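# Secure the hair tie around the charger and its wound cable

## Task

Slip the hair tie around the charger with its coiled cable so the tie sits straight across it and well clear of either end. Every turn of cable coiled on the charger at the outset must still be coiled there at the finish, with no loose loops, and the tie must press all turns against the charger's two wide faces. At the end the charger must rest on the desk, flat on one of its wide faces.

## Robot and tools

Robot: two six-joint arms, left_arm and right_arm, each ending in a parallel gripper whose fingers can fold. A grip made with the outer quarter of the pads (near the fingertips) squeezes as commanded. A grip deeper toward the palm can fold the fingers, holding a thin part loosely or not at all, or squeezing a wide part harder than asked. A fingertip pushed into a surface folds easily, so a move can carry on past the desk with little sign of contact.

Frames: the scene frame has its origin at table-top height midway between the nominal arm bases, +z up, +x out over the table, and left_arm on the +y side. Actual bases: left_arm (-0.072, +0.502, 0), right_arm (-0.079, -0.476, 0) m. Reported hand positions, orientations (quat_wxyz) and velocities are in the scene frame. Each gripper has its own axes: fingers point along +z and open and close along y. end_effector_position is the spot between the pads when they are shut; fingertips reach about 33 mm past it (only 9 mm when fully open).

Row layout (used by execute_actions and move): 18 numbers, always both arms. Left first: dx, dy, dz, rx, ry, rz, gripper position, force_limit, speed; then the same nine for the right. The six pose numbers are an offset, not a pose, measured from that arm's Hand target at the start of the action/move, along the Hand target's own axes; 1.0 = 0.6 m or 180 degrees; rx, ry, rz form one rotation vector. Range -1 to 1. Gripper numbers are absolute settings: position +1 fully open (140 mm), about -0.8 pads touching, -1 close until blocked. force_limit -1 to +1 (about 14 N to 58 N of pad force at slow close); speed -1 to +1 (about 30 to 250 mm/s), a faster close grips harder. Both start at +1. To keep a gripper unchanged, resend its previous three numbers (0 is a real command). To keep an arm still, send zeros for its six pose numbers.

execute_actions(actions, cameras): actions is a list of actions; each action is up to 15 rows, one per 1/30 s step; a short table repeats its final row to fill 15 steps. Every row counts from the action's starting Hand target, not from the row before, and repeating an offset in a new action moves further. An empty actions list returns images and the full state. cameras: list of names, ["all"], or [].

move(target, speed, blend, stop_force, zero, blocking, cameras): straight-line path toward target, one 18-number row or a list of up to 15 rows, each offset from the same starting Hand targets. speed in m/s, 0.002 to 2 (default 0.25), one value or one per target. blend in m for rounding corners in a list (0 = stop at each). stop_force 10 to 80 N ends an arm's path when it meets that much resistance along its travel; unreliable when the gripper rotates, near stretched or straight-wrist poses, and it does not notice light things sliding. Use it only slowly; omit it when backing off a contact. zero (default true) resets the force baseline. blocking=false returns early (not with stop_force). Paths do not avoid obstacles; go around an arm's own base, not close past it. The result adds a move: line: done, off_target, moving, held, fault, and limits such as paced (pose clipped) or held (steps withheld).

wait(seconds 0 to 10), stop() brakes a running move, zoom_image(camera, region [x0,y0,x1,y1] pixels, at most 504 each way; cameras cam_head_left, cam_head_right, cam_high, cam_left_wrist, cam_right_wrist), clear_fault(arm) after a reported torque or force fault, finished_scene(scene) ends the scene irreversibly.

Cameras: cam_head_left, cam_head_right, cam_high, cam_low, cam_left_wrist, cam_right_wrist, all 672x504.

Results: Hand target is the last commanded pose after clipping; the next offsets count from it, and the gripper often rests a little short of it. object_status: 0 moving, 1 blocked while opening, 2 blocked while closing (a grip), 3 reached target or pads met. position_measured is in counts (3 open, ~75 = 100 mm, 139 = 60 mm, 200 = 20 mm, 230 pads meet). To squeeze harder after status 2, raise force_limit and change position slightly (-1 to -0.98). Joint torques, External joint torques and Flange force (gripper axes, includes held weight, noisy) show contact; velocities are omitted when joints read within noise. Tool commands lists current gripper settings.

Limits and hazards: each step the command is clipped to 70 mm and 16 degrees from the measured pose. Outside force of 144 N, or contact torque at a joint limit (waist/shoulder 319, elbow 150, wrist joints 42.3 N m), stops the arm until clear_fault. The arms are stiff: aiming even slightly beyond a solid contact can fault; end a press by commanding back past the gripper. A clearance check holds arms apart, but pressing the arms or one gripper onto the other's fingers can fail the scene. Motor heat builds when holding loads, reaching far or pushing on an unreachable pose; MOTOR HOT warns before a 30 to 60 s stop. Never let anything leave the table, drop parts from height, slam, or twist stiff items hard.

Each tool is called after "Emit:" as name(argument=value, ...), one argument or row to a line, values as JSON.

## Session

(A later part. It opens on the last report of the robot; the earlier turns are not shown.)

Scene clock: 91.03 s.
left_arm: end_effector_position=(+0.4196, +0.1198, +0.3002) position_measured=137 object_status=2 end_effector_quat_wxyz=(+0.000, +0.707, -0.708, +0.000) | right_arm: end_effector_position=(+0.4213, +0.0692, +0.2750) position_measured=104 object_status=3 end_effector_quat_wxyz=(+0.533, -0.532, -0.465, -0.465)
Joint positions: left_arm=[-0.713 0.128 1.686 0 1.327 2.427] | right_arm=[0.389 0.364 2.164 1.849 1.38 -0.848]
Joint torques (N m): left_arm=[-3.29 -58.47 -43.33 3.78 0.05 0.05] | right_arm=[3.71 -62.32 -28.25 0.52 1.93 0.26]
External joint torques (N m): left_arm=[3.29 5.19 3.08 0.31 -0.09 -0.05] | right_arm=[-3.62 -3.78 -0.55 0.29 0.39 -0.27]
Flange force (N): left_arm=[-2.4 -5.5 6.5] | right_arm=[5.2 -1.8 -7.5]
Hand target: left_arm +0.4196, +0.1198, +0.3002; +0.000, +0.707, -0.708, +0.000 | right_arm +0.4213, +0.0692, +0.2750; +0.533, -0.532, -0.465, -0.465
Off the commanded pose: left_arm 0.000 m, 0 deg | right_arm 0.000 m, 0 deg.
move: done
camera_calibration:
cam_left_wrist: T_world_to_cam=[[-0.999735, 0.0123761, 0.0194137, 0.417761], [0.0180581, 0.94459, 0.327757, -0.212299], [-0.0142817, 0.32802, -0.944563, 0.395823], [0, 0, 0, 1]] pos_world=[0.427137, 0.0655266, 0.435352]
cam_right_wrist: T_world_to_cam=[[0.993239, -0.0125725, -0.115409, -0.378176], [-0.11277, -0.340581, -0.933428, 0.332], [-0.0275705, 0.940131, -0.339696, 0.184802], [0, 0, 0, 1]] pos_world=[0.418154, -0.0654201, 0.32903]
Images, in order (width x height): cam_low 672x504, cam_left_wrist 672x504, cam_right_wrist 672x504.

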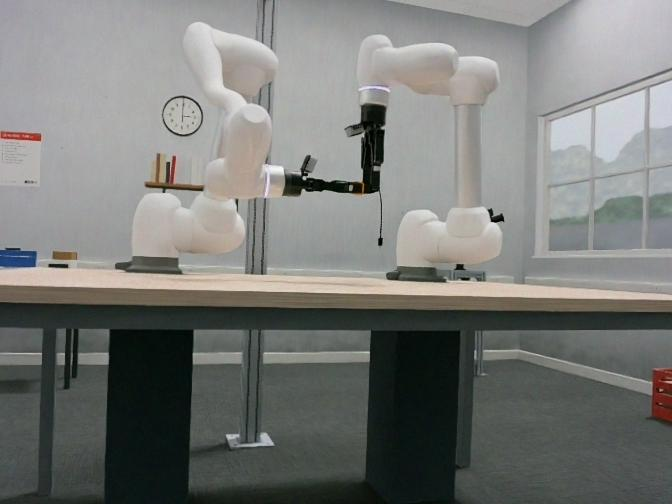

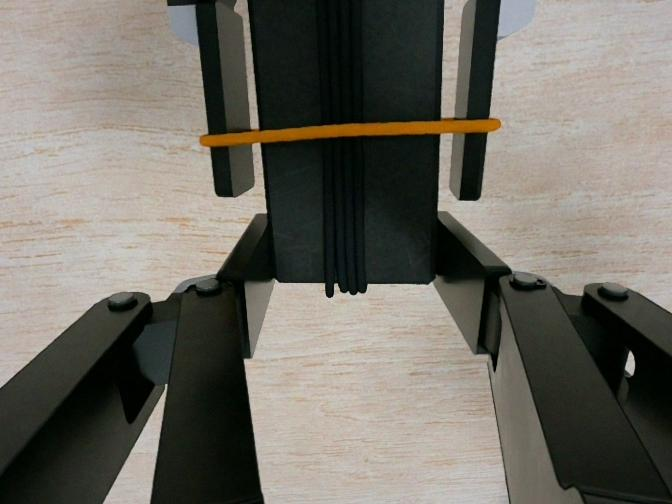

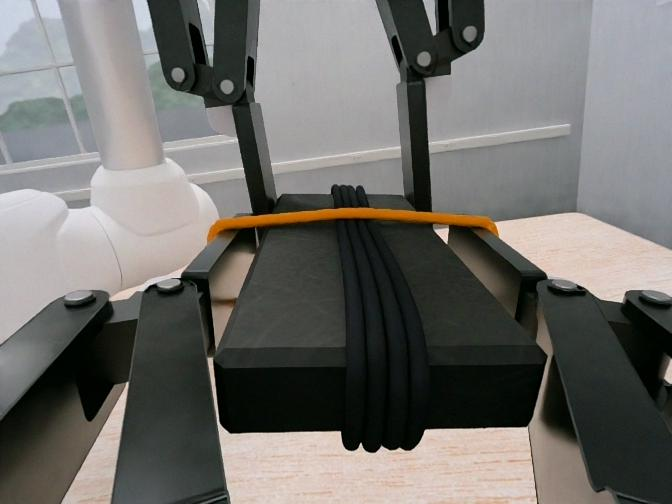

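Emit:
move(
  target=[0,0,0,0,0,0,-1,0.2,-1,0,0,0,0,0,0,-1,-0.3,-1],
)

Emit:
move(
  target=[0,0,0,0,0,0,0.1,0,-1,0,0,0,0,0,0,-1,-0.3,-1],
)

Emit:
move(
  target=[0,0,-0.2,0,0,0,0.1,0,-1,0,0,0,0,0,0,-1,-0.3,-1],
  speed=0.15,
  cameras=["cam_left_wrist","cam_low","cam_right_wrist"],
)

Emit:
zoom_image(
  camera="cam_low",
  region=[280, 130, 400, 220],
)

Scene clock: 94.47 s.
left_arm: end_effector_position=(+0.4197, +0.1198, +0.3002) position_measured=137 object_status=2 end_effector_quat_wxyz=(+0.000, +0.707, -0.708, +0.000) | right_arm: end_effector_position=(+0.4212, +0.0693, +0.2750) position_measured=133 object_status=2 end_effector_quat_wxyz=(+0.533, -0.532, -0.465, -0.464)
Joint positions: left_arm=[-0.713 0.128 1.686 0.001 1.327 2.427] | right_arm=[0.389 0.364 2.164 1.849 1.38 -0.848]
Joint torques (N m): left_arm=[-20.8 -64.15 -39.02 -5.9 5.32 0.02] | right_arm=[-9.45 -55.68 -41.05 8.87 -6.18 0.28]
External joint torques (N m): left_arm=[20.8 10.93 -1.1 9.98 -5.35 -0.02] | right_arm=[9.64 -10.6 12.18 -8.06 8.51 -0.29]
Flange force (N): left_arm=[-14.2 -36.1 12.3] | right_arm=[5.0 -32.8 -17.2]
Hand target: left_arm +0.4196, +0.1198, +0.3002; +0.000, +0.707, -0.708, +0.000 | right_arm +0.4213, +0.0692, +0.2750; +0.533, -0.532, -0.465, -0.465
Off the commanded pose: left_arm 0.000 m, 0 deg | right_arm 0.000 m, 0 deg.
move: done

Scene clock: 95.17 s.
left_arm: end_effector_position=(+0.4196, +0.1198, +0.3002) position_measured=117 object_status=0 end_effector_quat_wxyz=(+0.000, +0.707, -0.708, +0.000) | right_arm: end_effector_position=(+0.4213, +0.0693, +0.2750) position_measured=133 object_status=2 end_effector_quat_wxyz=(+0.533, -0.532, -0.465, -0.464)
Joint positions: left_arm=[-0.713 0.128 1.686 0 1.327 2.427] | right_arm=[0.389 0.364 2.164 1.849 1.38 -0.848]
Joint torques (N m): left_arm=[-3.18 -56.13 -40.44 4.12 0.33 -0.03] | right_arm=[2.69 -65.96 -30.94 1.34 3.06 0.26]
External joint torques (N m): left_arm=[3.18 2.93 0.28 -0.04 -0.37 0.03] | right_arm=[-2.66 -0.06 2.15 -0.52 -0.73 -0.27]
Flange force (N): left_arm=[-1.4 -6.6 2.2] | right_arm=[-1.0 -2.1 -6.2]
Hand target: left_arm +0.4196, +0.1198, +0.3002; +0.000, +0.707, -0.708, +0.000 | right_arm +0.4213, +0.0692, +0.2750; +0.533, -0.532, -0.465, -0.465
Off the commanded pose: left_arm 0.000 m, 0 deg | right_arm 0.000 m, 0 deg.
move: done

Scene clock: 96.43 s.
left_arm: end_effector_position=(+0.4195, +0.1198, +0.4202) position_measured=117 object_status=3 end_effector_quat_wxyz=(+0.000, +0.707, -0.708, +0.000) | right_arm: end_effector_position=(+0.4213, +0.0692, +0.2750) position_measured=133 object_status=2 end_effector_quat_wxyz=(+0.533, -0.532, -0.465, -0.465)
Joint positions: left_arm=[-0.713 0.102 1.499 0 1.541 2.427] | right_arm=[0.389 0.364 2.164 1.849 1.38 -0.848]
Joint torques (N m): left_arm=[-3.45 -54.34 -41.47 4.22 0.43 -0.02] | right_arm=[2.67 -66.34 -30.91 1.38 3 0.2]
External joint torques (N m): left_arm=[3.44 2.57 0.07 -0.01 -0.47 0.02] | right_arm=[-2.63 0.13 2.01 -0.55 -0.68 -0.22]
Flange force (N): left_arm=[-1.8 -6.8 1.1] | right_arm=[-1.1 -1.5 -6.1]
Hand target: left_arm +0.4196, +0.1198, +0.4202; +0.000, +0.707, -0.708, +0.000 | right_arm +0.4213, +0.0692, +0.2750; +0.533, -0.532, -0.465, -0.465
Off the commanded pose: left_arm 0.000 m, 0 deg | right_arm 0.000 m, 0 deg.
move: done
camera_calibration:
cam_left_wrist: T_world_to_cam=[[-0.999736, 0.0124092, 0.0193194, 0.415381], [0.0180585, 0.944589, 0.327758, -0.251723], [-0.0141817, 0.328021, -0.944564, 0.509095], [0, 0, 0, 1]] pos_world=[0.427037, 0.0656267, 0.555352]
cam_right_wrist: T_world_to_cam=[[0.993239, -0.0125725, -0.115409, -0.378176], [-0.11277, -0.340581, -0.933428, 0.332], [-0.0275705, 0.940131, -0.339696, 0.184802], [0, 0, 0, 1]] pos_world=[0.418154, -0.0654201, 0.32903]
Images, in order (width x height): cam_low 672x504, cam_left_wrist 672x504, cam_right_wrist 672x504.

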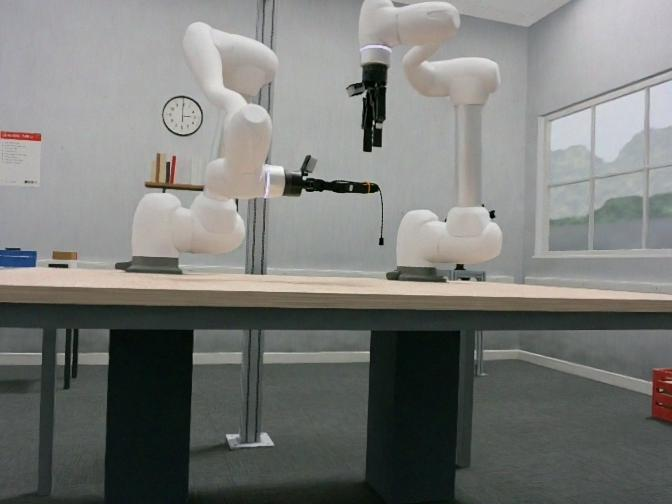

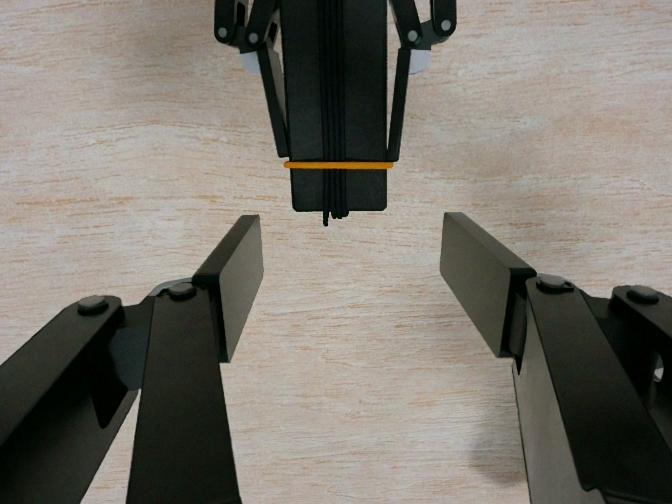

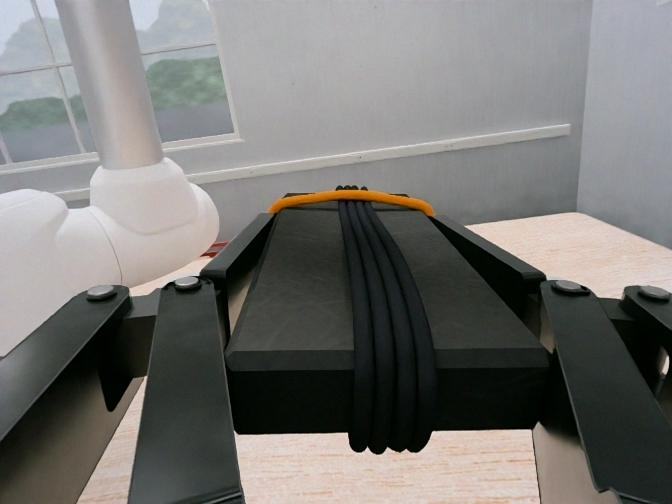

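Scaled by 4.200 from the camera's 672x504 image, which has a finer 960x720 frame.

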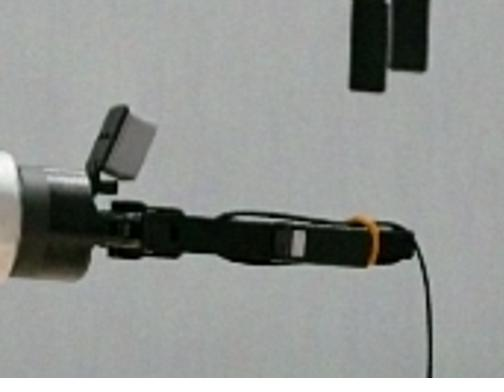

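Emit:
move(
  target=[-0.005,0,0.2,0,0,0,0.1,0,-1,0,0,0,0,0,0,-1,-0.3,-1],
  speed=0.1,
  cameras=["cam_left_wrist","cam_low"],
)

Emit:
zoom_image(
  camera="cam_low",
  region=[280, 130, 400, 220],
)

Emit:
zoom_image(
  camera="cam_left_wrist",
  region=[180, 0, 500, 320],
)

Scene clock: 104.80 s.
left_arm: end_effector_position=(+0.4196, +0.1228, +0.3002) position_measured=117 object_status=3 end_effector_quat_wxyz=(+0.000, +0.707, -0.708, +0.000) | right_arm: end_effector_position=(+0.4213, +0.0692, +0.2750) position_measured=133 object_status=2 end_effector_quat_wxyz=(+0.533, -0.532, -0.465, -0.465)
Joint positions: left_arm=[-0.71 0.125 1.689 0 1.327 2.43] | right_arm=[0.389 0.364 2.164 1.849 1.38 -0.848]
Joint torques (N m): left_arm=[-3.45 -55.28 -40.54 4.01 0.16 -0.04] | right_arm=[2.43 -66.53 -30.67 1.48 3.01 0.3]
External joint torques (N m): left_arm=[3.45 2.2 0.21 0.09 -0.2 0.04] | right_arm=[-2.53 0.47 1.78 -0.65 -0.69 -0.32]
Flange force (N): left_arm=[-2.4 -6.1 1.5] | right_arm=[-1.6 -0.8 -5.7]
Hand target: left_arm +0.4196, +0.1228, +0.3002; +0.000, +0.707, -0.708, +0.000 | right_arm +0.4213, +0.0692, +0.2750; +0.533, -0.532, -0.465, -0.465
Off the commanded pose: left_arm 0.000 m, 0 deg | right_arm 0.000 m, 0 deg.
move: done
camera_calibration:
cam_left_wrist: T_world_to_cam=[[-0.999735, 0.0123761, 0.0194137, 0.417722], [0.0180581, 0.94459, 0.327757, -0.215165], [-0.0142817, 0.32802, -0.944563, 0.394934], [0, 0, 0, 1]] pos_world=[0.427137, 0.0685266, 0.435452]
Images, in order (width x height): cam_low 672x504, cam_left_wrist 672x504.

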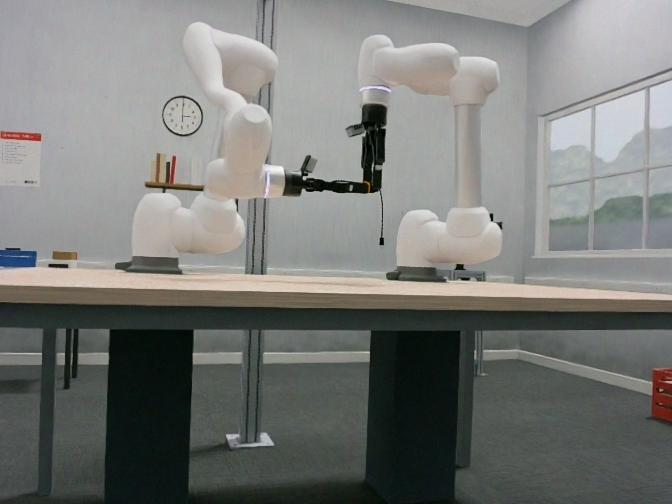

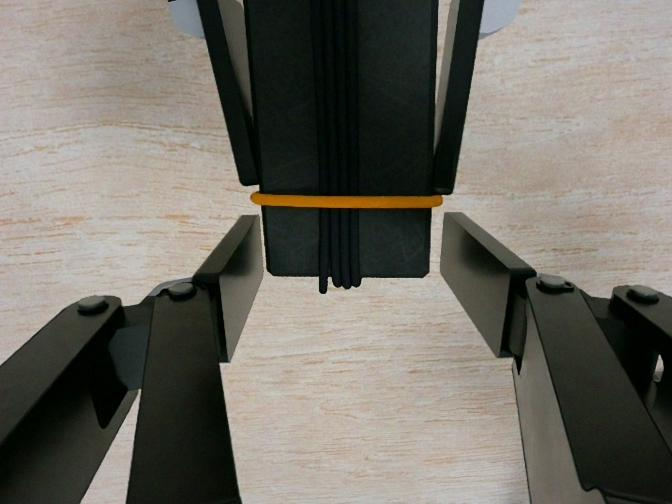

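Scaled by 4.200 from the camera's 672x504 image, which has a finer 960x720 frame.

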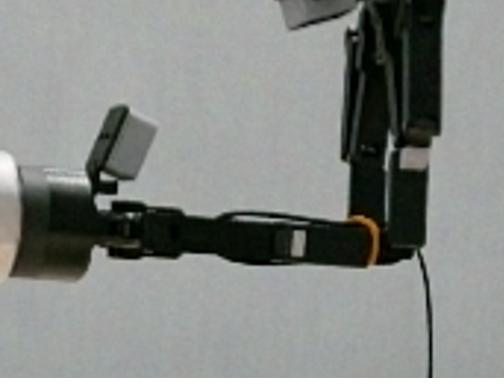

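Scaled by 1.575 from the camera's 672x504 image, which has a finer 960x720 frame.

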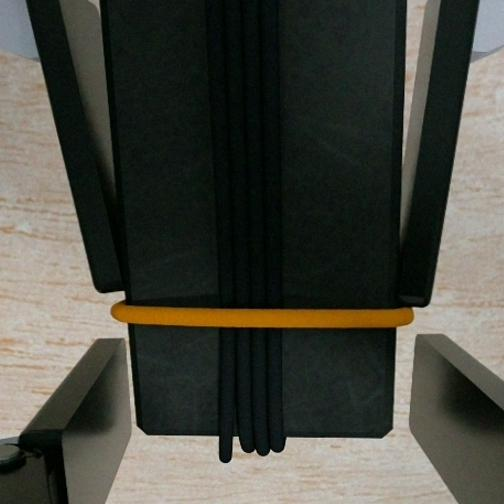

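Emit:
move(
  target=[0,0.001,0.006,0,0,0,0.1,0,-1,0,0,0,0,0,0,-1,-0.3,-1],
  speed=0.05,
)

Emit:
move(
  target=[0,0,0,0,0,0,-1,0.2,-1,0,0,0,0,0,0,-1,-0.3,-1],
)

Emit:
move(
  target=[0,0,0,0,0,0,-1,0.2,-1,0,0,0,0,0,0,0.3,0,-1],
  cameras=["cam_left_wrist","cam_low","cam_right_wrist"],
)

Emit:
zoom_image(
  camera="cam_low",
  region=[280, 130, 400, 220],
)

Emit:
zoom_image(
  camera="cam_left_wrist",
  region=[180, 0, 500, 320],
)

Scene clock: 107.23 s.
left_arm: end_effector_position=(+0.4190, +0.1228, +0.2966) position_measured=117 object_status=3 end_effector_quat_wxyz=(+0.000, +0.707, -0.708, +0.000) | right_arm: end_effector_position=(+0.4213, +0.0692, +0.2750) position_measured=133 object_status=2 end_effector_quat_wxyz=(+0.533, -0.532, -0.465, -0.465)
Joint positions: left_arm=[-0.71 0.126 1.695 0 1.32 2.43] | right_arm=[0.389 0.364 2.164 1.849 1.38 -0.848]
Joint torques (N m): left_arm=[-3.53 -55.7 -40.88 4.11 0.27 0.01] | right_arm=[2.63 -66.06 -30.68 1.45 2.99 0.26]
External joint torques (N m): left_arm=[3.54 2.64 0.64 -0.01 -0.31 -0.01] | right_arm=[-2.58 -0.17 1.79 -0.62 -0.66 -0.27]
Flange force (N): left_arm=[-2.5 -6.1 2.5] | right_arm=[-0.6 -1.6 -6.1]
Hand target: left_arm +0.4190, +0.1228, +0.2966; +0.000, +0.707, -0.708, +0.000 | right_arm +0.4213, +0.0692, +0.2750; +0.533, -0.532, -0.465, -0.465
Off the commanded pose: left_arm 0.000 m, 0 deg | right_arm 0.000 m, 0 deg.
move: done

Scene clock: 108.07 s.
left_arm: end_effector_position=(+0.4191, +0.1228, +0.2966) position_measured=137 object_status=0 end_effector_quat_wxyz=(+0.000, +0.707, -0.708, +0.000) | right_arm: end_effector_position=(+0.4212, +0.0692, +0.2749) position_measured=133 object_status=2 end_effector_quat_wxyz=(+0.533, -0.532, -0.465, -0.464)
Joint positions: left_arm=[-0.71 0.126 1.695 0.001 1.32 2.43] | right_arm=[0.389 0.364 2.164 1.849 1.38 -0.848]
Joint torques (N m): left_arm=[-22.15 -54.34 -25.69 -5.57 8.46 0.58] | right_arm=[-14.95 -65.72 -50.69 14.17 -2.64 0.58]
External joint torques (N m): left_arm=[22.12 1.46 -14.41 9.65 -8.5 -0.58] | right_arm=[14.79 -0.26 21.88 -13.33 4.96 -0.59]
Flange force (N): left_arm=[-10.3 -43.6 -4.1] | right_arm=[-13.0 -37.1 -14.6]
Hand target: left_arm +0.4190, +0.1228, +0.2966; +0.000, +0.707, -0.708, +0.000 | right_arm +0.4213, +0.0692, +0.2750; +0.533, -0.532, -0.465, -0.465
Off the commanded pose: left_arm 0.000 m, 0 deg | right_arm 0.000 m, 0 deg.
move: done

Scene clock: 109.20 s.
left_arm: end_effector_position=(+0.4190, +0.1228, +0.2965) position_measured=137 object_status=2 end_effector_quat_wxyz=(+0.000, +0.707, -0.708, +0.000) | right_arm: end_effector_position=(+0.4213, +0.0692, +0.2750) position_measured=91 object_status=0 end_effector_quat_wxyz=(+0.533, -0.532, -0.465, -0.465)
Joint positions: left_arm=[-0.71 0.126 1.695 0 1.32 2.43] | right_arm=[0.389 0.364 2.164 1.849 1.38 -0.848]
Joint torques (N m): left_arm=[-2.46 -57.89 -42.63 3.93 0.35 0.01] | right_arm=[1.78 -64.46 -29.59 0.86 2.23 0.4]
External joint torques (N m): left_arm=[2.46 4.94 2.49 0.15 -0.39 -0.01] | right_arm=[-1.92 -1.67 0.78 -0.02 0.08 -0.41]
Flange force (N): left_arm=[-1.0 -5.1 6.1] | right_arm=[1.2 -2.4 -4.8]
Hand target: left_arm +0.4190, +0.1228, +0.2966; +0.000, +0.707, -0.708, +0.000 | right_arm +0.4213, +0.0692, +0.2750; +0.533, -0.532, -0.465, -0.465
Off the commanded pose: left_arm 0.000 m, 0 deg | right_arm 0.000 m, 0 deg.
move: done
camera_calibration:
cam_left_wrist: T_world_to_cam=[[-0.999734, 0.0123429, 0.019508, 0.417154], [0.0180576, 0.94459, 0.327755, -0.214035], [-0.0143816, 0.32802, -0.944561, 0.39144], [0, 0, 0, 1]] pos_world=[0.426538, 0.0686266, 0.431752]
cam_right_wrist: T_world_to_cam=[[0.993239, -0.0125725, -0.115409, -0.378176], [-0.11277, -0.340581, -0.933428, 0.332], [-0.0275705, 0.940131, -0.339696, 0.184802], [0, 0, 0, 1]] pos_world=[0.418154, -0.0654201, 0.32903]
Images, in order (width x height): cam_low 672x504, cam_left_wrist 672x504, cam_right_wrist 672x504.

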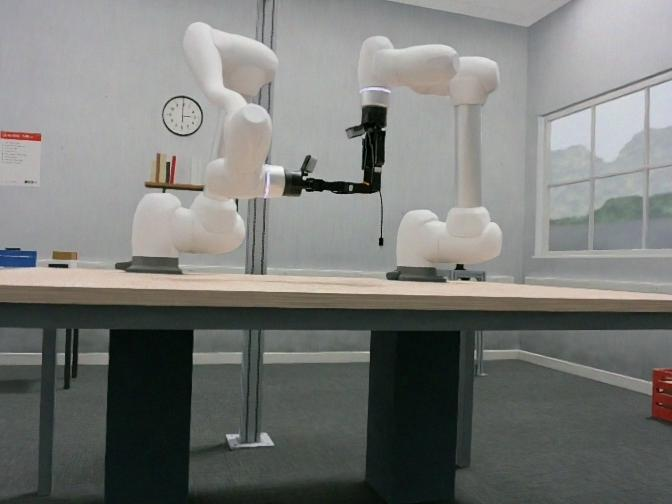

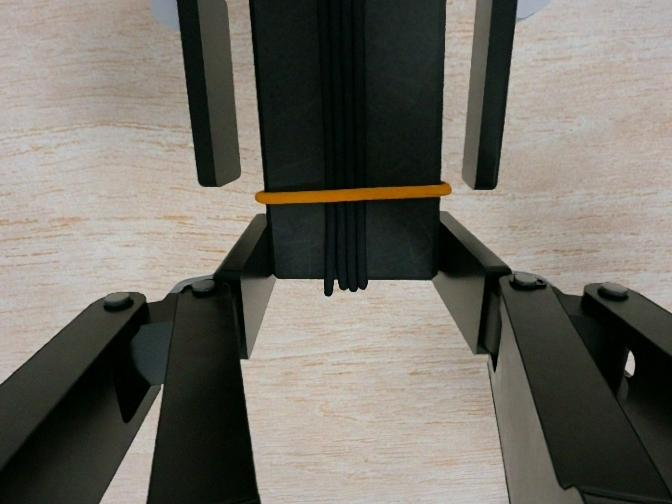

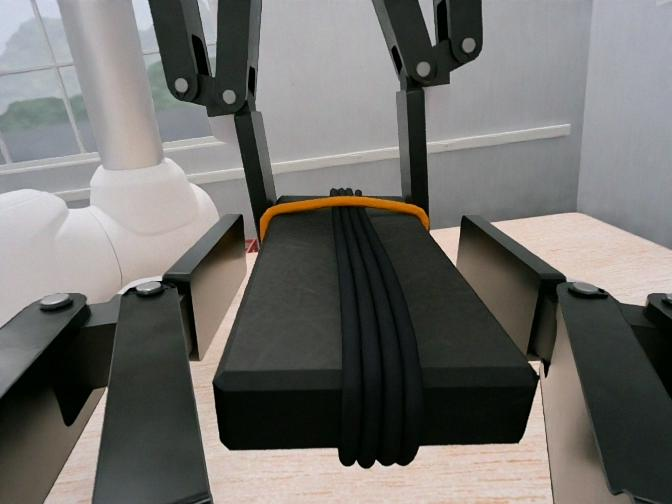

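Scaled by 4.200 from the camera's 672x504 image, which has a finer 960x720 frame.

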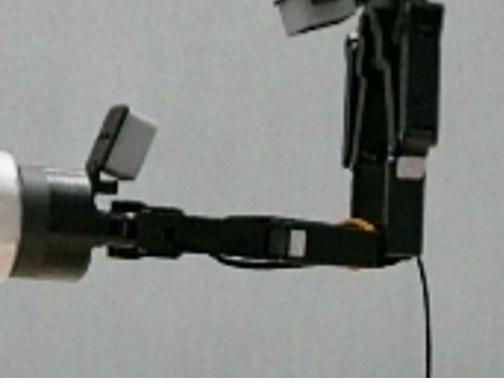

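Scaled by 1.575 from the camera's 672x504 image, which has a finer 960x720 frame.

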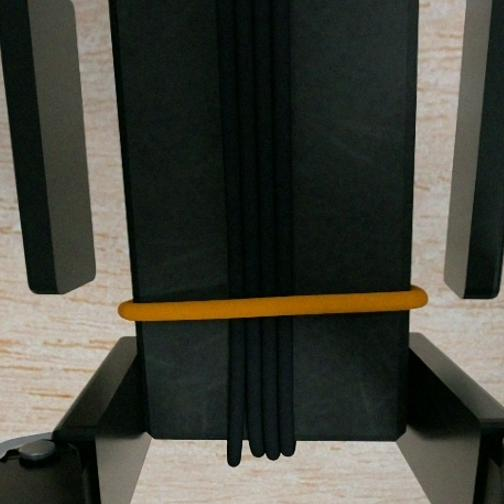

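Emit:
move(
  target=[0,0,0,0,0,0,-1,0.2,-1,0,0,-0.09,0,0,0,0.3,0,-1],
  speed=0.1,
)

Emit:
move(
  target=[0,0,0,0,0,0,-1,0.2,-1,0,0,0,0,0,0,-1,0.2,-1],
  cameras=["cam_left_wrist","cam_right_wrist"],
)

Scene clock: 112.47 s.
left_arm: end_effector_position=(+0.4190, +0.1228, +0.2966) position_measured=137 object_status=2 end_effector_quat_wxyz=(+0.000, +0.707, -0.708, +0.000) | right_arm: end_effector_position=(+0.4214, +0.0153, +0.2750) position_measured=91 object_status=3 end_effector_quat_wxyz=(+0.533, -0.532, -0.465, -0.465)
Joint positions: left_arm=[-0.71 0.126 1.695 0 1.32 2.43] | right_arm=[0.292 0.343 2.199 1.769 1.437 -0.849]
Joint torques (N m): left_arm=[-2.75 -57.75 -41.98 3.9 0.3 -0.05] | right_arm=[2.51 -61.48 -28.67 1.02 2.22 0.31]
External joint torques (N m): left_arm=[2.75 4.81 1.84 0.18 -0.34 0.05] | right_arm=[-2.51 -1.85 0.46 0.03 0.09 -0.31]
Flange force (N): left_arm=[-0.9 -6.3 5.1] | right_arm=[1.9 -2.2 -5.6]
Hand target: left_arm +0.4190, +0.1228, +0.2966; +0.000, +0.707, -0.708, +0.000 | right_arm +0.4214, +0.0152, +0.2750; +0.533, -0.532, -0.465, -0.465
Off the commanded pose: left_arm 0.000 m, 0 deg | right_arm 0.000 m, 0 deg.
move: done

Scene clock: 113.93 s.
left_arm: end_effector_position=(+0.4191, +0.1228, +0.2966) position_measured=137 object_status=2 end_effector_quat_wxyz=(+0.000, +0.707, -0.708, +0.000) | right_arm: end_effector_position=(+0.4213, +0.0152, +0.2750) position_measured=137 object_status=0 end_effector_quat_wxyz=(+0.533, -0.532, -0.465, -0.464)
Joint positions: left_arm=[-0.71 0.126 1.695 0.001 1.32 2.43] | right_arm=[0.292 0.343 2.199 1.769 1.437 -0.849]
Joint torques (N m): left_arm=[-13.61 -60.57 -38.95 -2.18 3.59 -0.44] | right_arm=[-6.05 -57.27 -36.65 7.72 -3.56 0.3]
External joint torques (N m): left_arm=[13.61 7.68 -1.13 6.26 -3.62 0.44] | right_arm=[5.94 -5.97 8.51 -6.66 5.88 -0.31]
Flange force (N): left_arm=[-9.0 -25.4 8.0] | right_arm=[2.0 -21.2 -12.3]
Hand target: left_arm +0.4190, +0.1228, +0.2966; +0.000, +0.707, -0.708, +0.000 | right_arm +0.4214, +0.0152, +0.2750; +0.533, -0.532, -0.465, -0.465
Off the commanded pose: left_arm 0.000 m, 0 deg | right_arm 0.000 m, 0 deg.
move: done
camera_calibration:
cam_left_wrist: T_world_to_cam=[[-0.999738, 0.0123149, 0.0192863, 0.417354], [0.0179585, 0.94459, 0.32776, -0.213997], [-0.0141813, 0.328021, -0.944564, 0.391357], [0, 0, 0, 1]] pos_world=[0.426637, 0.0686266, 0.431752]
cam_right_wrist: T_world_to_cam=[[0.993236, -0.012479, -0.115442, -0.378832], [-0.112769, -0.340592, -0.933424, 0.313606], [-0.0276704, 0.940128, -0.339695, 0.235611], [0, 0, 0, 1]] pos_world=[0.418154, -0.11942, 0.32903]
Images, in order (width x height): cam_left_wrist 672x504, cam_right_wrist 672x504.

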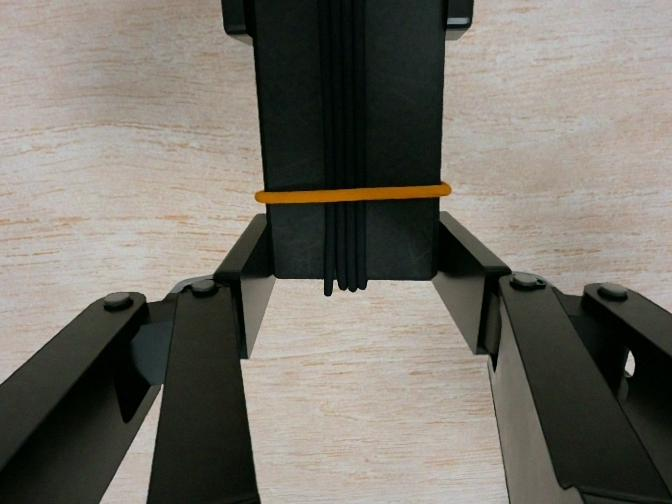

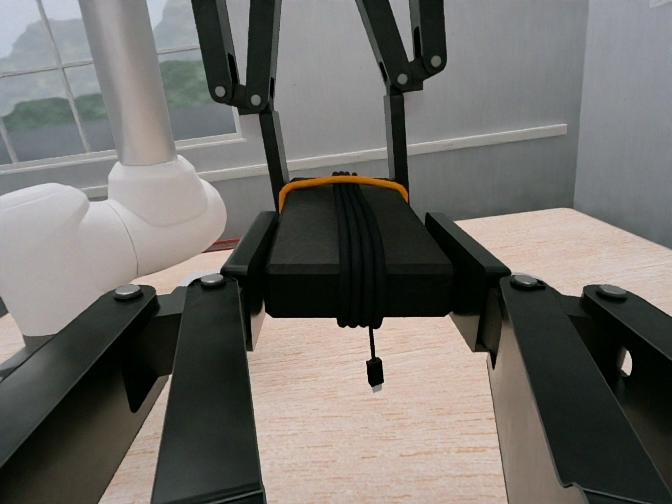

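Emit:
move(
  target=[0,0,0,0,0,0,0,0.2,-1,0,0,0,0,0,0,-1,0.2,-1],
  cameras=["cam_left_wrist","cam_right_wrist"],
)

Emit:
zoom_image(
  camera="cam_left_wrist",
  region=[200, 60, 500, 360],
)

Scene clock: 115.80 s.
left_arm: end_effector_position=(+0.4189, +0.1227, +0.2966) position_measured=129 object_status=3 end_effector_quat_wxyz=(+0.000, +0.707, -0.708, +0.000) | right_arm: end_effector_position=(+0.4215, +0.0152, +0.2751) position_measured=137 object_status=2 end_effector_quat_wxyz=(+0.533, -0.532, -0.465, -0.465)
Joint positions: left_arm=[-0.71 0.126 1.695 0 1.32 2.43] | right_arm=[0.292 0.343 2.199 1.769 1.437 -0.849]
Joint torques (N m): left_arm=[-6.36 -58.55 -40.86 2.49 1.71 0.11] | right_arm=[-0.63 -59.63 -30.95 2.99 0.19 0.5]
External joint torques (N m): left_arm=[6.36 5.68 0.81 1.58 -1.74 -0.11] | right_arm=[0.47 -3.73 2.75 -1.92 2.14 -0.51]
Flange force (N): left_arm=[-3.3 -12.2 6.5] | right_arm=[2.4 -8.8 -7.2]
Hand target: left_arm +0.4190, +0.1228, +0.2966; +0.000, +0.707, -0.708, +0.000 | right_arm +0.4214, +0.0152, +0.2750; +0.533, -0.532, -0.465, -0.465
Off the commanded pose: left_arm 0.000 m, 0 deg | right_arm 0.000 m, 0 deg.
move: done
camera_calibration:
cam_left_wrist: T_world_to_cam=[[-0.99973, 0.0124063, 0.0196349, 0.416995], [0.0181577, 0.94462, 0.327662, -0.213944], [-0.0144824, 0.32793, -0.944591, 0.391533], [0, 0, 0, 1]] pos_world=[0.426438, 0.0685268, 0.431752]
cam_right_wrist: T_world_to_cam=[[0.993255, -0.012726, -0.115249, -0.37912], [-0.112673, -0.340561, -0.933447, 0.313692], [-0.0273703, 0.940136, -0.339698, 0.235526], [0, 0, 0, 1]] pos_world=[0.418354, -0.11942, 0.32913]
Images, in order (width x height): cam_left_wrist 672x504, cam_right_wrist 672x504.

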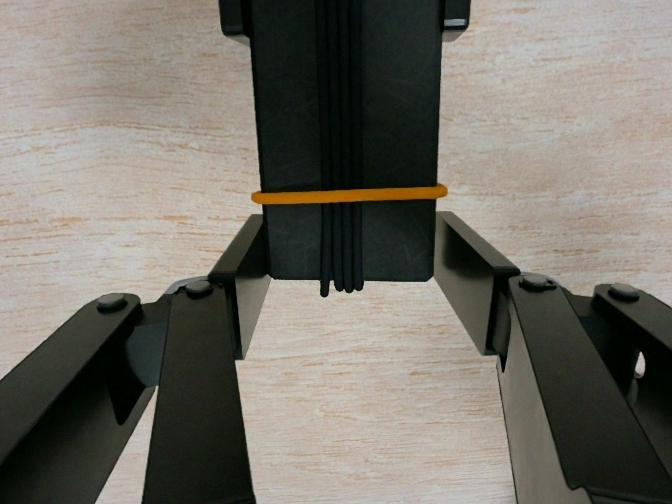

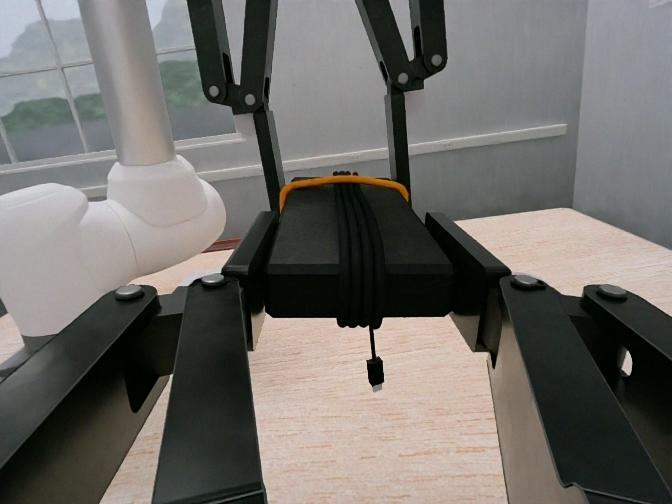

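Scaled by 1.680 from the camera's 672x504 image, which has a finer 960x720 frame.

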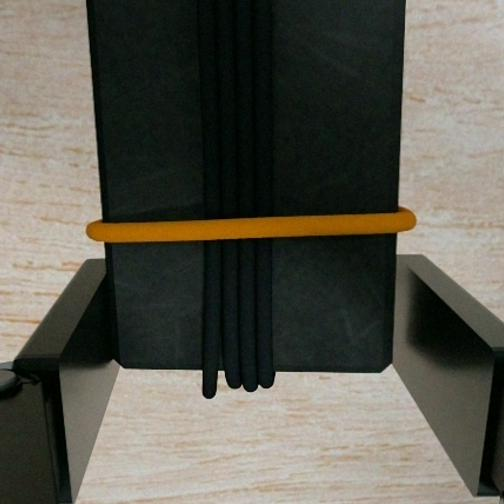

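Emit:
move(
  target=[0,-0.0035,0,0,0,0,0,0.2,-1,0,0,0,0,0,0,-1,0.2,-1],
  speed=0.02,
  cameras=["cam_left_wrist"],
)

Emit:
zoom_image(
  camera="cam_left_wrist",
  region=[200, 60, 500, 360],
)

Scene clock: 117.53 s.
left_arm: end_effector_position=(+0.4211, +0.1228, +0.2966) position_measured=129 object_status=3 end_effector_quat_wxyz=(+0.000, +0.707, -0.708, +0.000) | right_arm: end_effector_position=(+0.4214, +0.0152, +0.2750) position_measured=137 object_status=2 end_effector_quat_wxyz=(+0.533, -0.532, -0.465, -0.465)
Joint positions: left_arm=[-0.708 0.128 1.692 0 1.32 2.432] | right_arm=[0.292 0.343 2.199 1.769 1.437 -0.849]
Joint torques (N m): left_arm=[-3 -55.71 -40.65 4.14 0.43 0.12] | right_arm=[2.4 -64.3 -29.91 1.7 3.21 0.33]
External joint torques (N m): left_arm=[3 2.45 0.51 -0.06 -0.47 -0.12] | right_arm=[-2.64 1.1 1.78 -0.64 -0.89 -0.34]
Flange force (N): left_arm=[-1.8 -5.3 2.5] | right_arm=[-2.8 -0.5 -5.6]
Hand target: left_arm +0.4211, +0.1228, +0.2966; +0.000, +0.707, -0.708, +0.000 | right_arm +0.4214, +0.0152, +0.2750; +0.533, -0.532, -0.465, -0.465
Off the commanded pose: left_arm 0.000 m, 0 deg | right_arm 0.000 m, 0 deg.
move: done
camera_calibration:
cam_left_wrist: T_world_to_cam=[[-0.999735, 0.0123761, 0.0194137, 0.419294], [0.0180581, 0.94459, 0.327757, -0.213979], [-0.0142817, 0.32802, -0.944563, 0.39146], [0, 0, 0, 1]] pos_world=[0.428637, 0.0685266, 0.431752]
Images, in order (width x height): cam_left_wrist 672x504.

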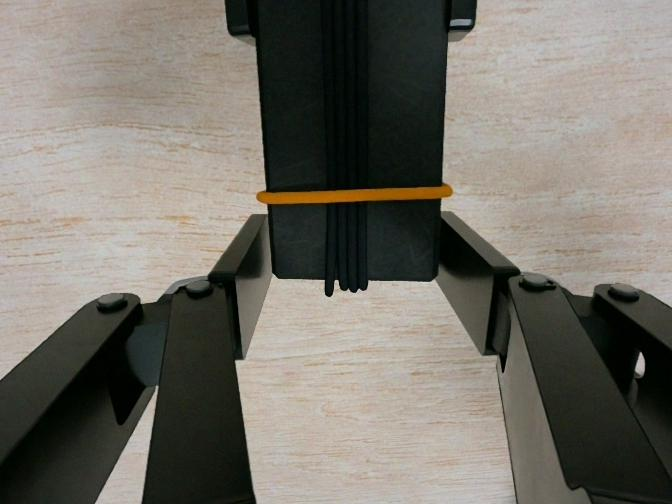

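Scaled by 1.680 from the camera's 672x504 image, which has a finer 960x720 frame.

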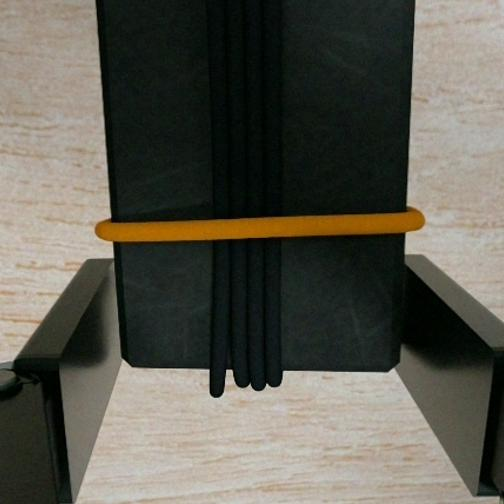

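Emit:
move(
  target=[0,0,0,0,0,0,-0.025,0.2,-1,0,0,0,0,0,0,-1,0.2,-1],
)

Emit:
move(
  target=[0.04,0,0,0,0,0,-0.025,0.2,-1,0,0,0,0,0,0,-1,0.2,-1],
  speed=0.03,
  cameras=["cam_left_wrist","cam_low","cam_right_wrist"],
)

Emit:
zoom_image(
  camera="cam_left_wrist",
  region=[200, 60, 500, 360],
)

Emit:
zoom_image(
  camera="cam_low",
  region=[280, 130, 400, 220],
)

Scene clock: 120.20 s.
left_arm: end_effector_position=(+0.4211, +0.1228, +0.2966) position_measured=132 object_status=3 end_effector_quat_wxyz=(+0.000, +0.707, -0.708, +0.000) | right_arm: end_effector_position=(+0.4214, +0.0152, +0.2750) position_measured=137 object_status=2 end_effector_quat_wxyz=(+0.533, -0.532, -0.465, -0.465)
Joint positions: left_arm=[-0.708 0.128 1.692 0 1.32 2.432] | right_arm=[0.292 0.343 2.199 1.769 1.437 -0.849]
Joint torques (N m): left_arm=[-1.47 -54.27 -41.22 5.22 -0.85 0.03] | right_arm=[5.45 -65.5 -28.09 0.28 4.8 0.31]
External joint torques (N m): left_arm=[1.48 1.06 1.1 -1.14 0.81 -0.03] | right_arm=[-5.53 2.26 -0.12 0.78 -2.48 -0.32]
Flange force (N): left_arm=[-1.8 -1.4 0.5] | right_arm=[-2.9 4.7 -5.6]
Hand target: left_arm +0.4211, +0.1228, +0.2966; +0.000, +0.707, -0.708, +0.000 | right_arm +0.4214, +0.0152, +0.2750; +0.533, -0.532, -0.465, -0.465
Off the commanded pose: left_arm 0.000 m, 0 deg | right_arm 0.000 m, 0 deg.
move: done

Scene clock: 121.30 s.
left_arm: end_effector_position=(+0.4211, +0.0988, +0.2966) position_measured=132 object_status=3 end_effector_quat_wxyz=(+0.000, +0.707, -0.708, +0.000) | right_arm: end_effector_position=(+0.4214, +0.0152, +0.2750) position_measured=137 object_status=2 end_effector_quat_wxyz=(+0.533, -0.532, -0.465, -0.465)
Joint positions: left_arm=[-0.737 0.152 1.665 0 1.324 2.403] | right_arm=[0.292 0.343 2.199 1.769 1.437 -0.849]
Joint torques (N m): left_arm=[-8.64 -56.95 -42.55 1.88 -1.1 0.16] | right_arm=[5.9 -63.41 -31.51 2.13 2.88 0.29]
External joint torques (N m): left_arm=[8.8 1.23 2.42 2.21 1.06 -0.16] | right_arm=[-5.64 0.22 3.53 -1.12 -0.55 -0.3]
Flange force (N): left_arm=[-11.5 -7.4 1.9] | right_arm=[-2.4 -3.0 -13.5]
Hand target: left_arm +0.4211, +0.0988, +0.2966; +0.000, +0.707, -0.708, +0.000 | right_arm +0.4214, +0.0152, +0.2750; +0.533, -0.532, -0.465, -0.465
Off the commanded pose: left_arm 0.000 m, 0 deg | right_arm 0.000 m, 0 deg.
move: done
camera_calibration:
cam_left_wrist: T_world_to_cam=[[-0.999735, 0.0123761, 0.0194137, 0.41959], [0.0180581, 0.94459, 0.327757, -0.191404], [-0.0142817, 0.32802, -0.944563, 0.3993], [0, 0, 0, 1]] pos_world=[0.428637, 0.0446266, 0.431752]
cam_right_wrist: T_world_to_cam=[[0.993239, -0.0125725, -0.115409, -0.378954], [-0.11277, -0.340581, -0.933428, 0.31362], [-0.0275705, 0.940131, -0.339696, 0.235572], [0, 0, 0, 1]] pos_world=[0.418254, -0.11942, 0.32903]
Images, in order (width x height): cam_low 672x504, cam_left_wrist 672x504, cam_right_wrist 672x504.

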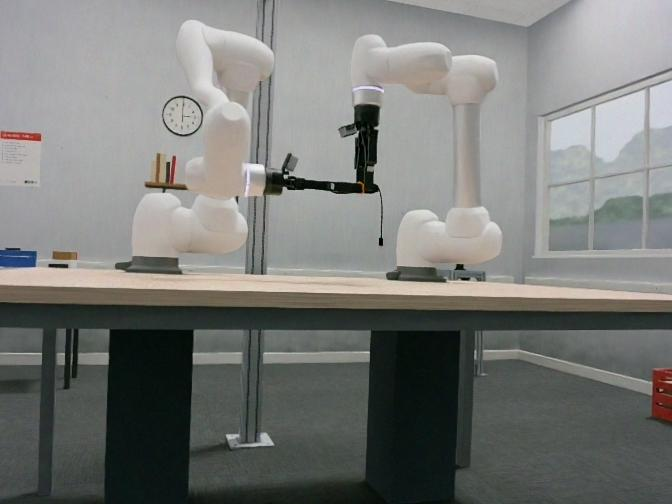

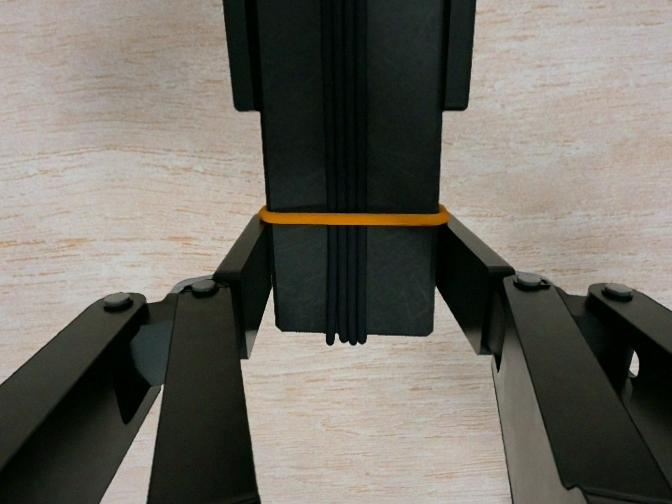

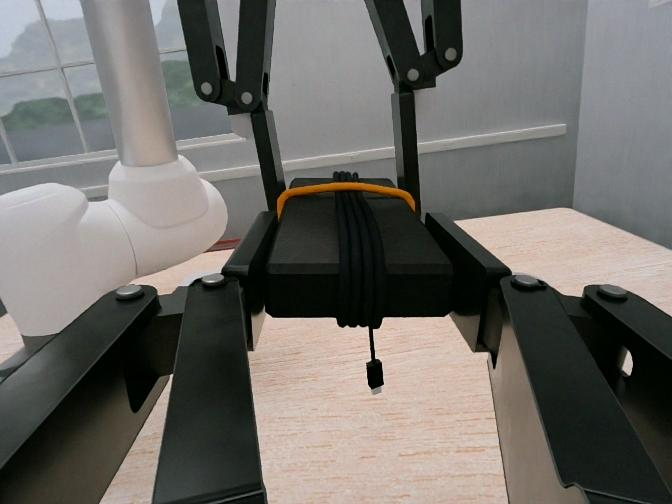

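Scaled by 1.680 from the camera's 672x504 image, which has a finer 960x720 frame.

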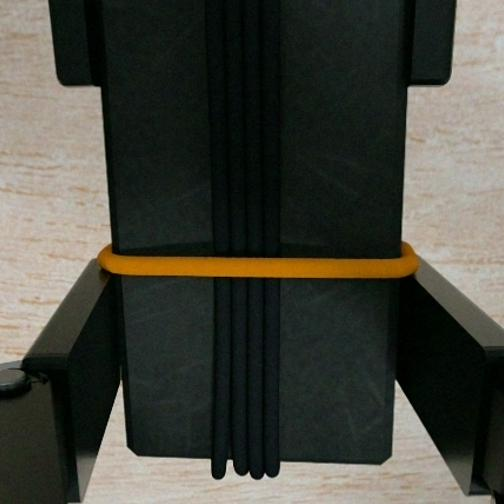

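Scaled by 4.200 from the camera's 672x504 image, which has a finer 960x720 frame.

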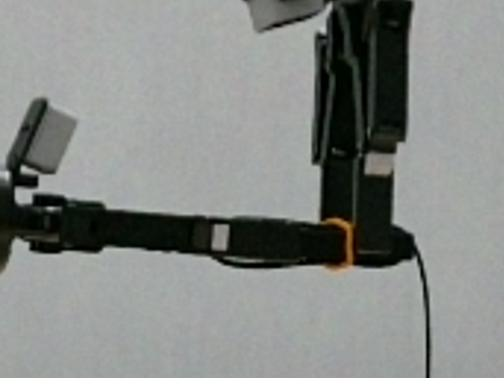

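Emit:
move(
  target=[0.028,0,0,0,0,0,-0.025,0.2,-1,0,0,0,0,0,0,-1,0.2,-1],
  speed=0.03,
  cameras=["cam_left_wrist","cam_low","cam_right_wrist"],
)

Emit:
zoom_image(
  camera="cam_left_wrist",
  region=[200, 100, 500, 400],
)

Emit:
zoom_image(
  camera="cam_low",
  region=[280, 130, 400, 220],
)

Scene clock: 123.43 s.
left_arm: end_effector_position=(+0.4211, +0.0820, +0.2966) position_measured=132 object_status=3 end_effector_quat_wxyz=(+0.000, +0.707, -0.708, +0.000) | right_arm: end_effector_position=(+0.4214, +0.0152, +0.2750) position_measured=137 object_status=2 end_effector_quat_wxyz=(+0.533, -0.532, -0.465, -0.465)
Joint positions: left_arm=[-0.756 0.169 1.645 0 1.327 2.384] | right_arm=[0.292 0.343 2.199 1.769 1.437 -0.849]
Joint torques (N m): left_arm=[-10.55 -59.52 -43.14 0.65 -0.96 0.05] | right_arm=[5.15 -62.54 -32.89 2.93 2.25 0.16]
External joint torques (N m): left_arm=[10.6 2.16 3.02 3.43 0.93 -0.05] | right_arm=[-5.34 -0.82 4.67 -1.86 0.07 -0.17]
Flange force (N): left_arm=[-13.1 -9.7 3.4] | right_arm=[-1.4 -5.9 -15.7]
Hand target: left_arm +0.4211, +0.0820, +0.2966; +0.000, +0.707, -0.708, +0.000 | right_arm +0.4214, +0.0152, +0.2750; +0.533, -0.532, -0.465, -0.465
Off the commanded pose: left_arm 0.000 m, 0 deg | right_arm 0.000 m, 0 deg.
move: done
camera_calibration:
cam_left_wrist: T_world_to_cam=[[-0.999735, 0.0123761, 0.0194137, 0.419697], [0.0180581, 0.94459, 0.327757, -0.175533], [-0.0142817, 0.32802, -0.944563, 0.404809], [0, 0, 0, 1]] pos_world=[0.428537, 0.0278266, 0.431752]
cam_right_wrist: T_world_to_cam=[[0.993239, -0.0125725, -0.115409, -0.378954], [-0.11277, -0.340581, -0.933428, 0.31362], [-0.0275705, 0.940131, -0.339696, 0.235572], [0, 0, 0, 1]] pos_world=[0.418254, -0.11942, 0.32903]
Images, in order (width x height): cam_low 672x504, cam_left_wrist 672x504, cam_right_wrist 672x504.

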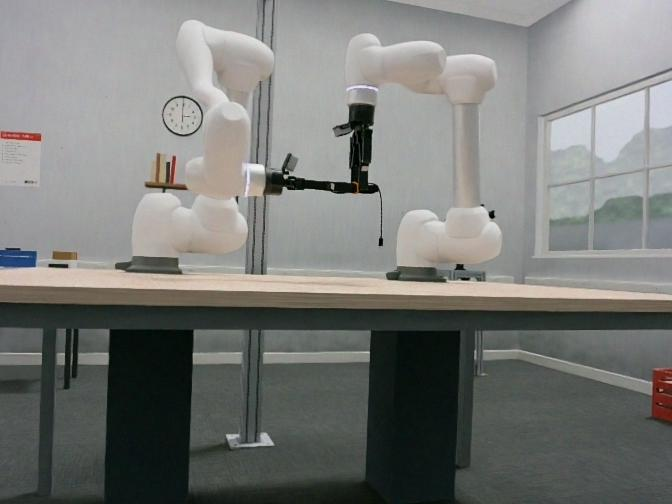

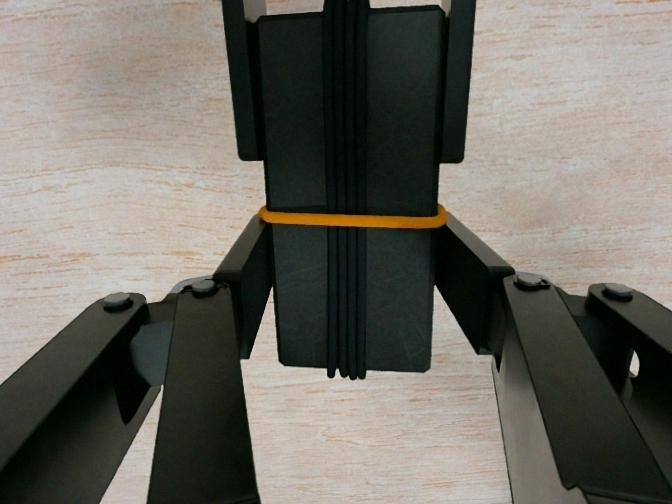

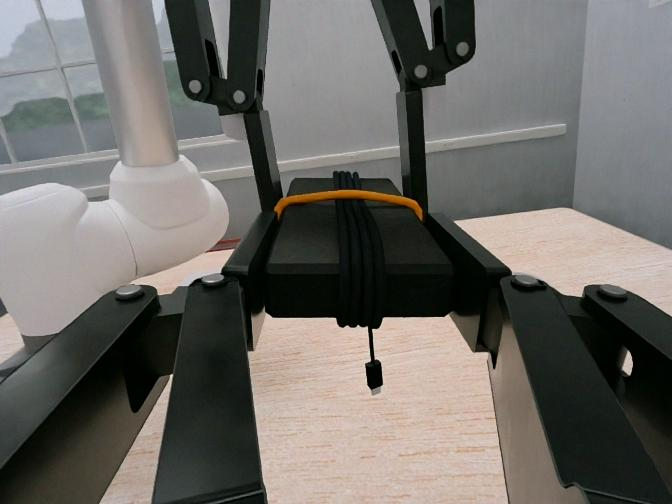

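Scaled by 1.680 from the camera's 672x504 image, which has a finer 960x720 frame.

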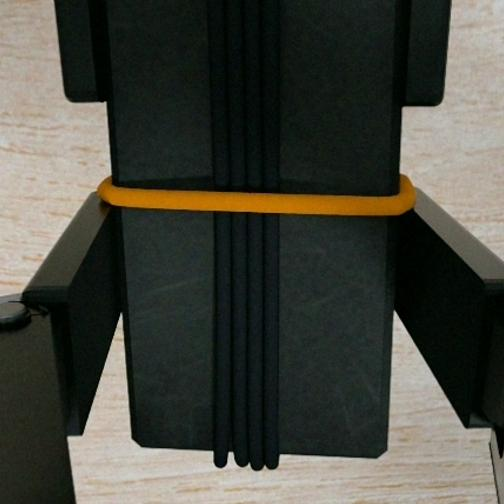

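Scaled by 4.200 from the camera's 672x504 image, which has a finer 960x720 frame.

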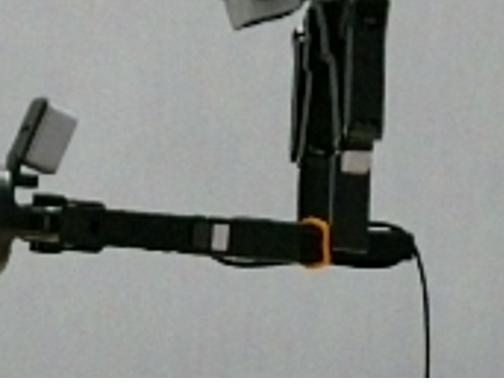

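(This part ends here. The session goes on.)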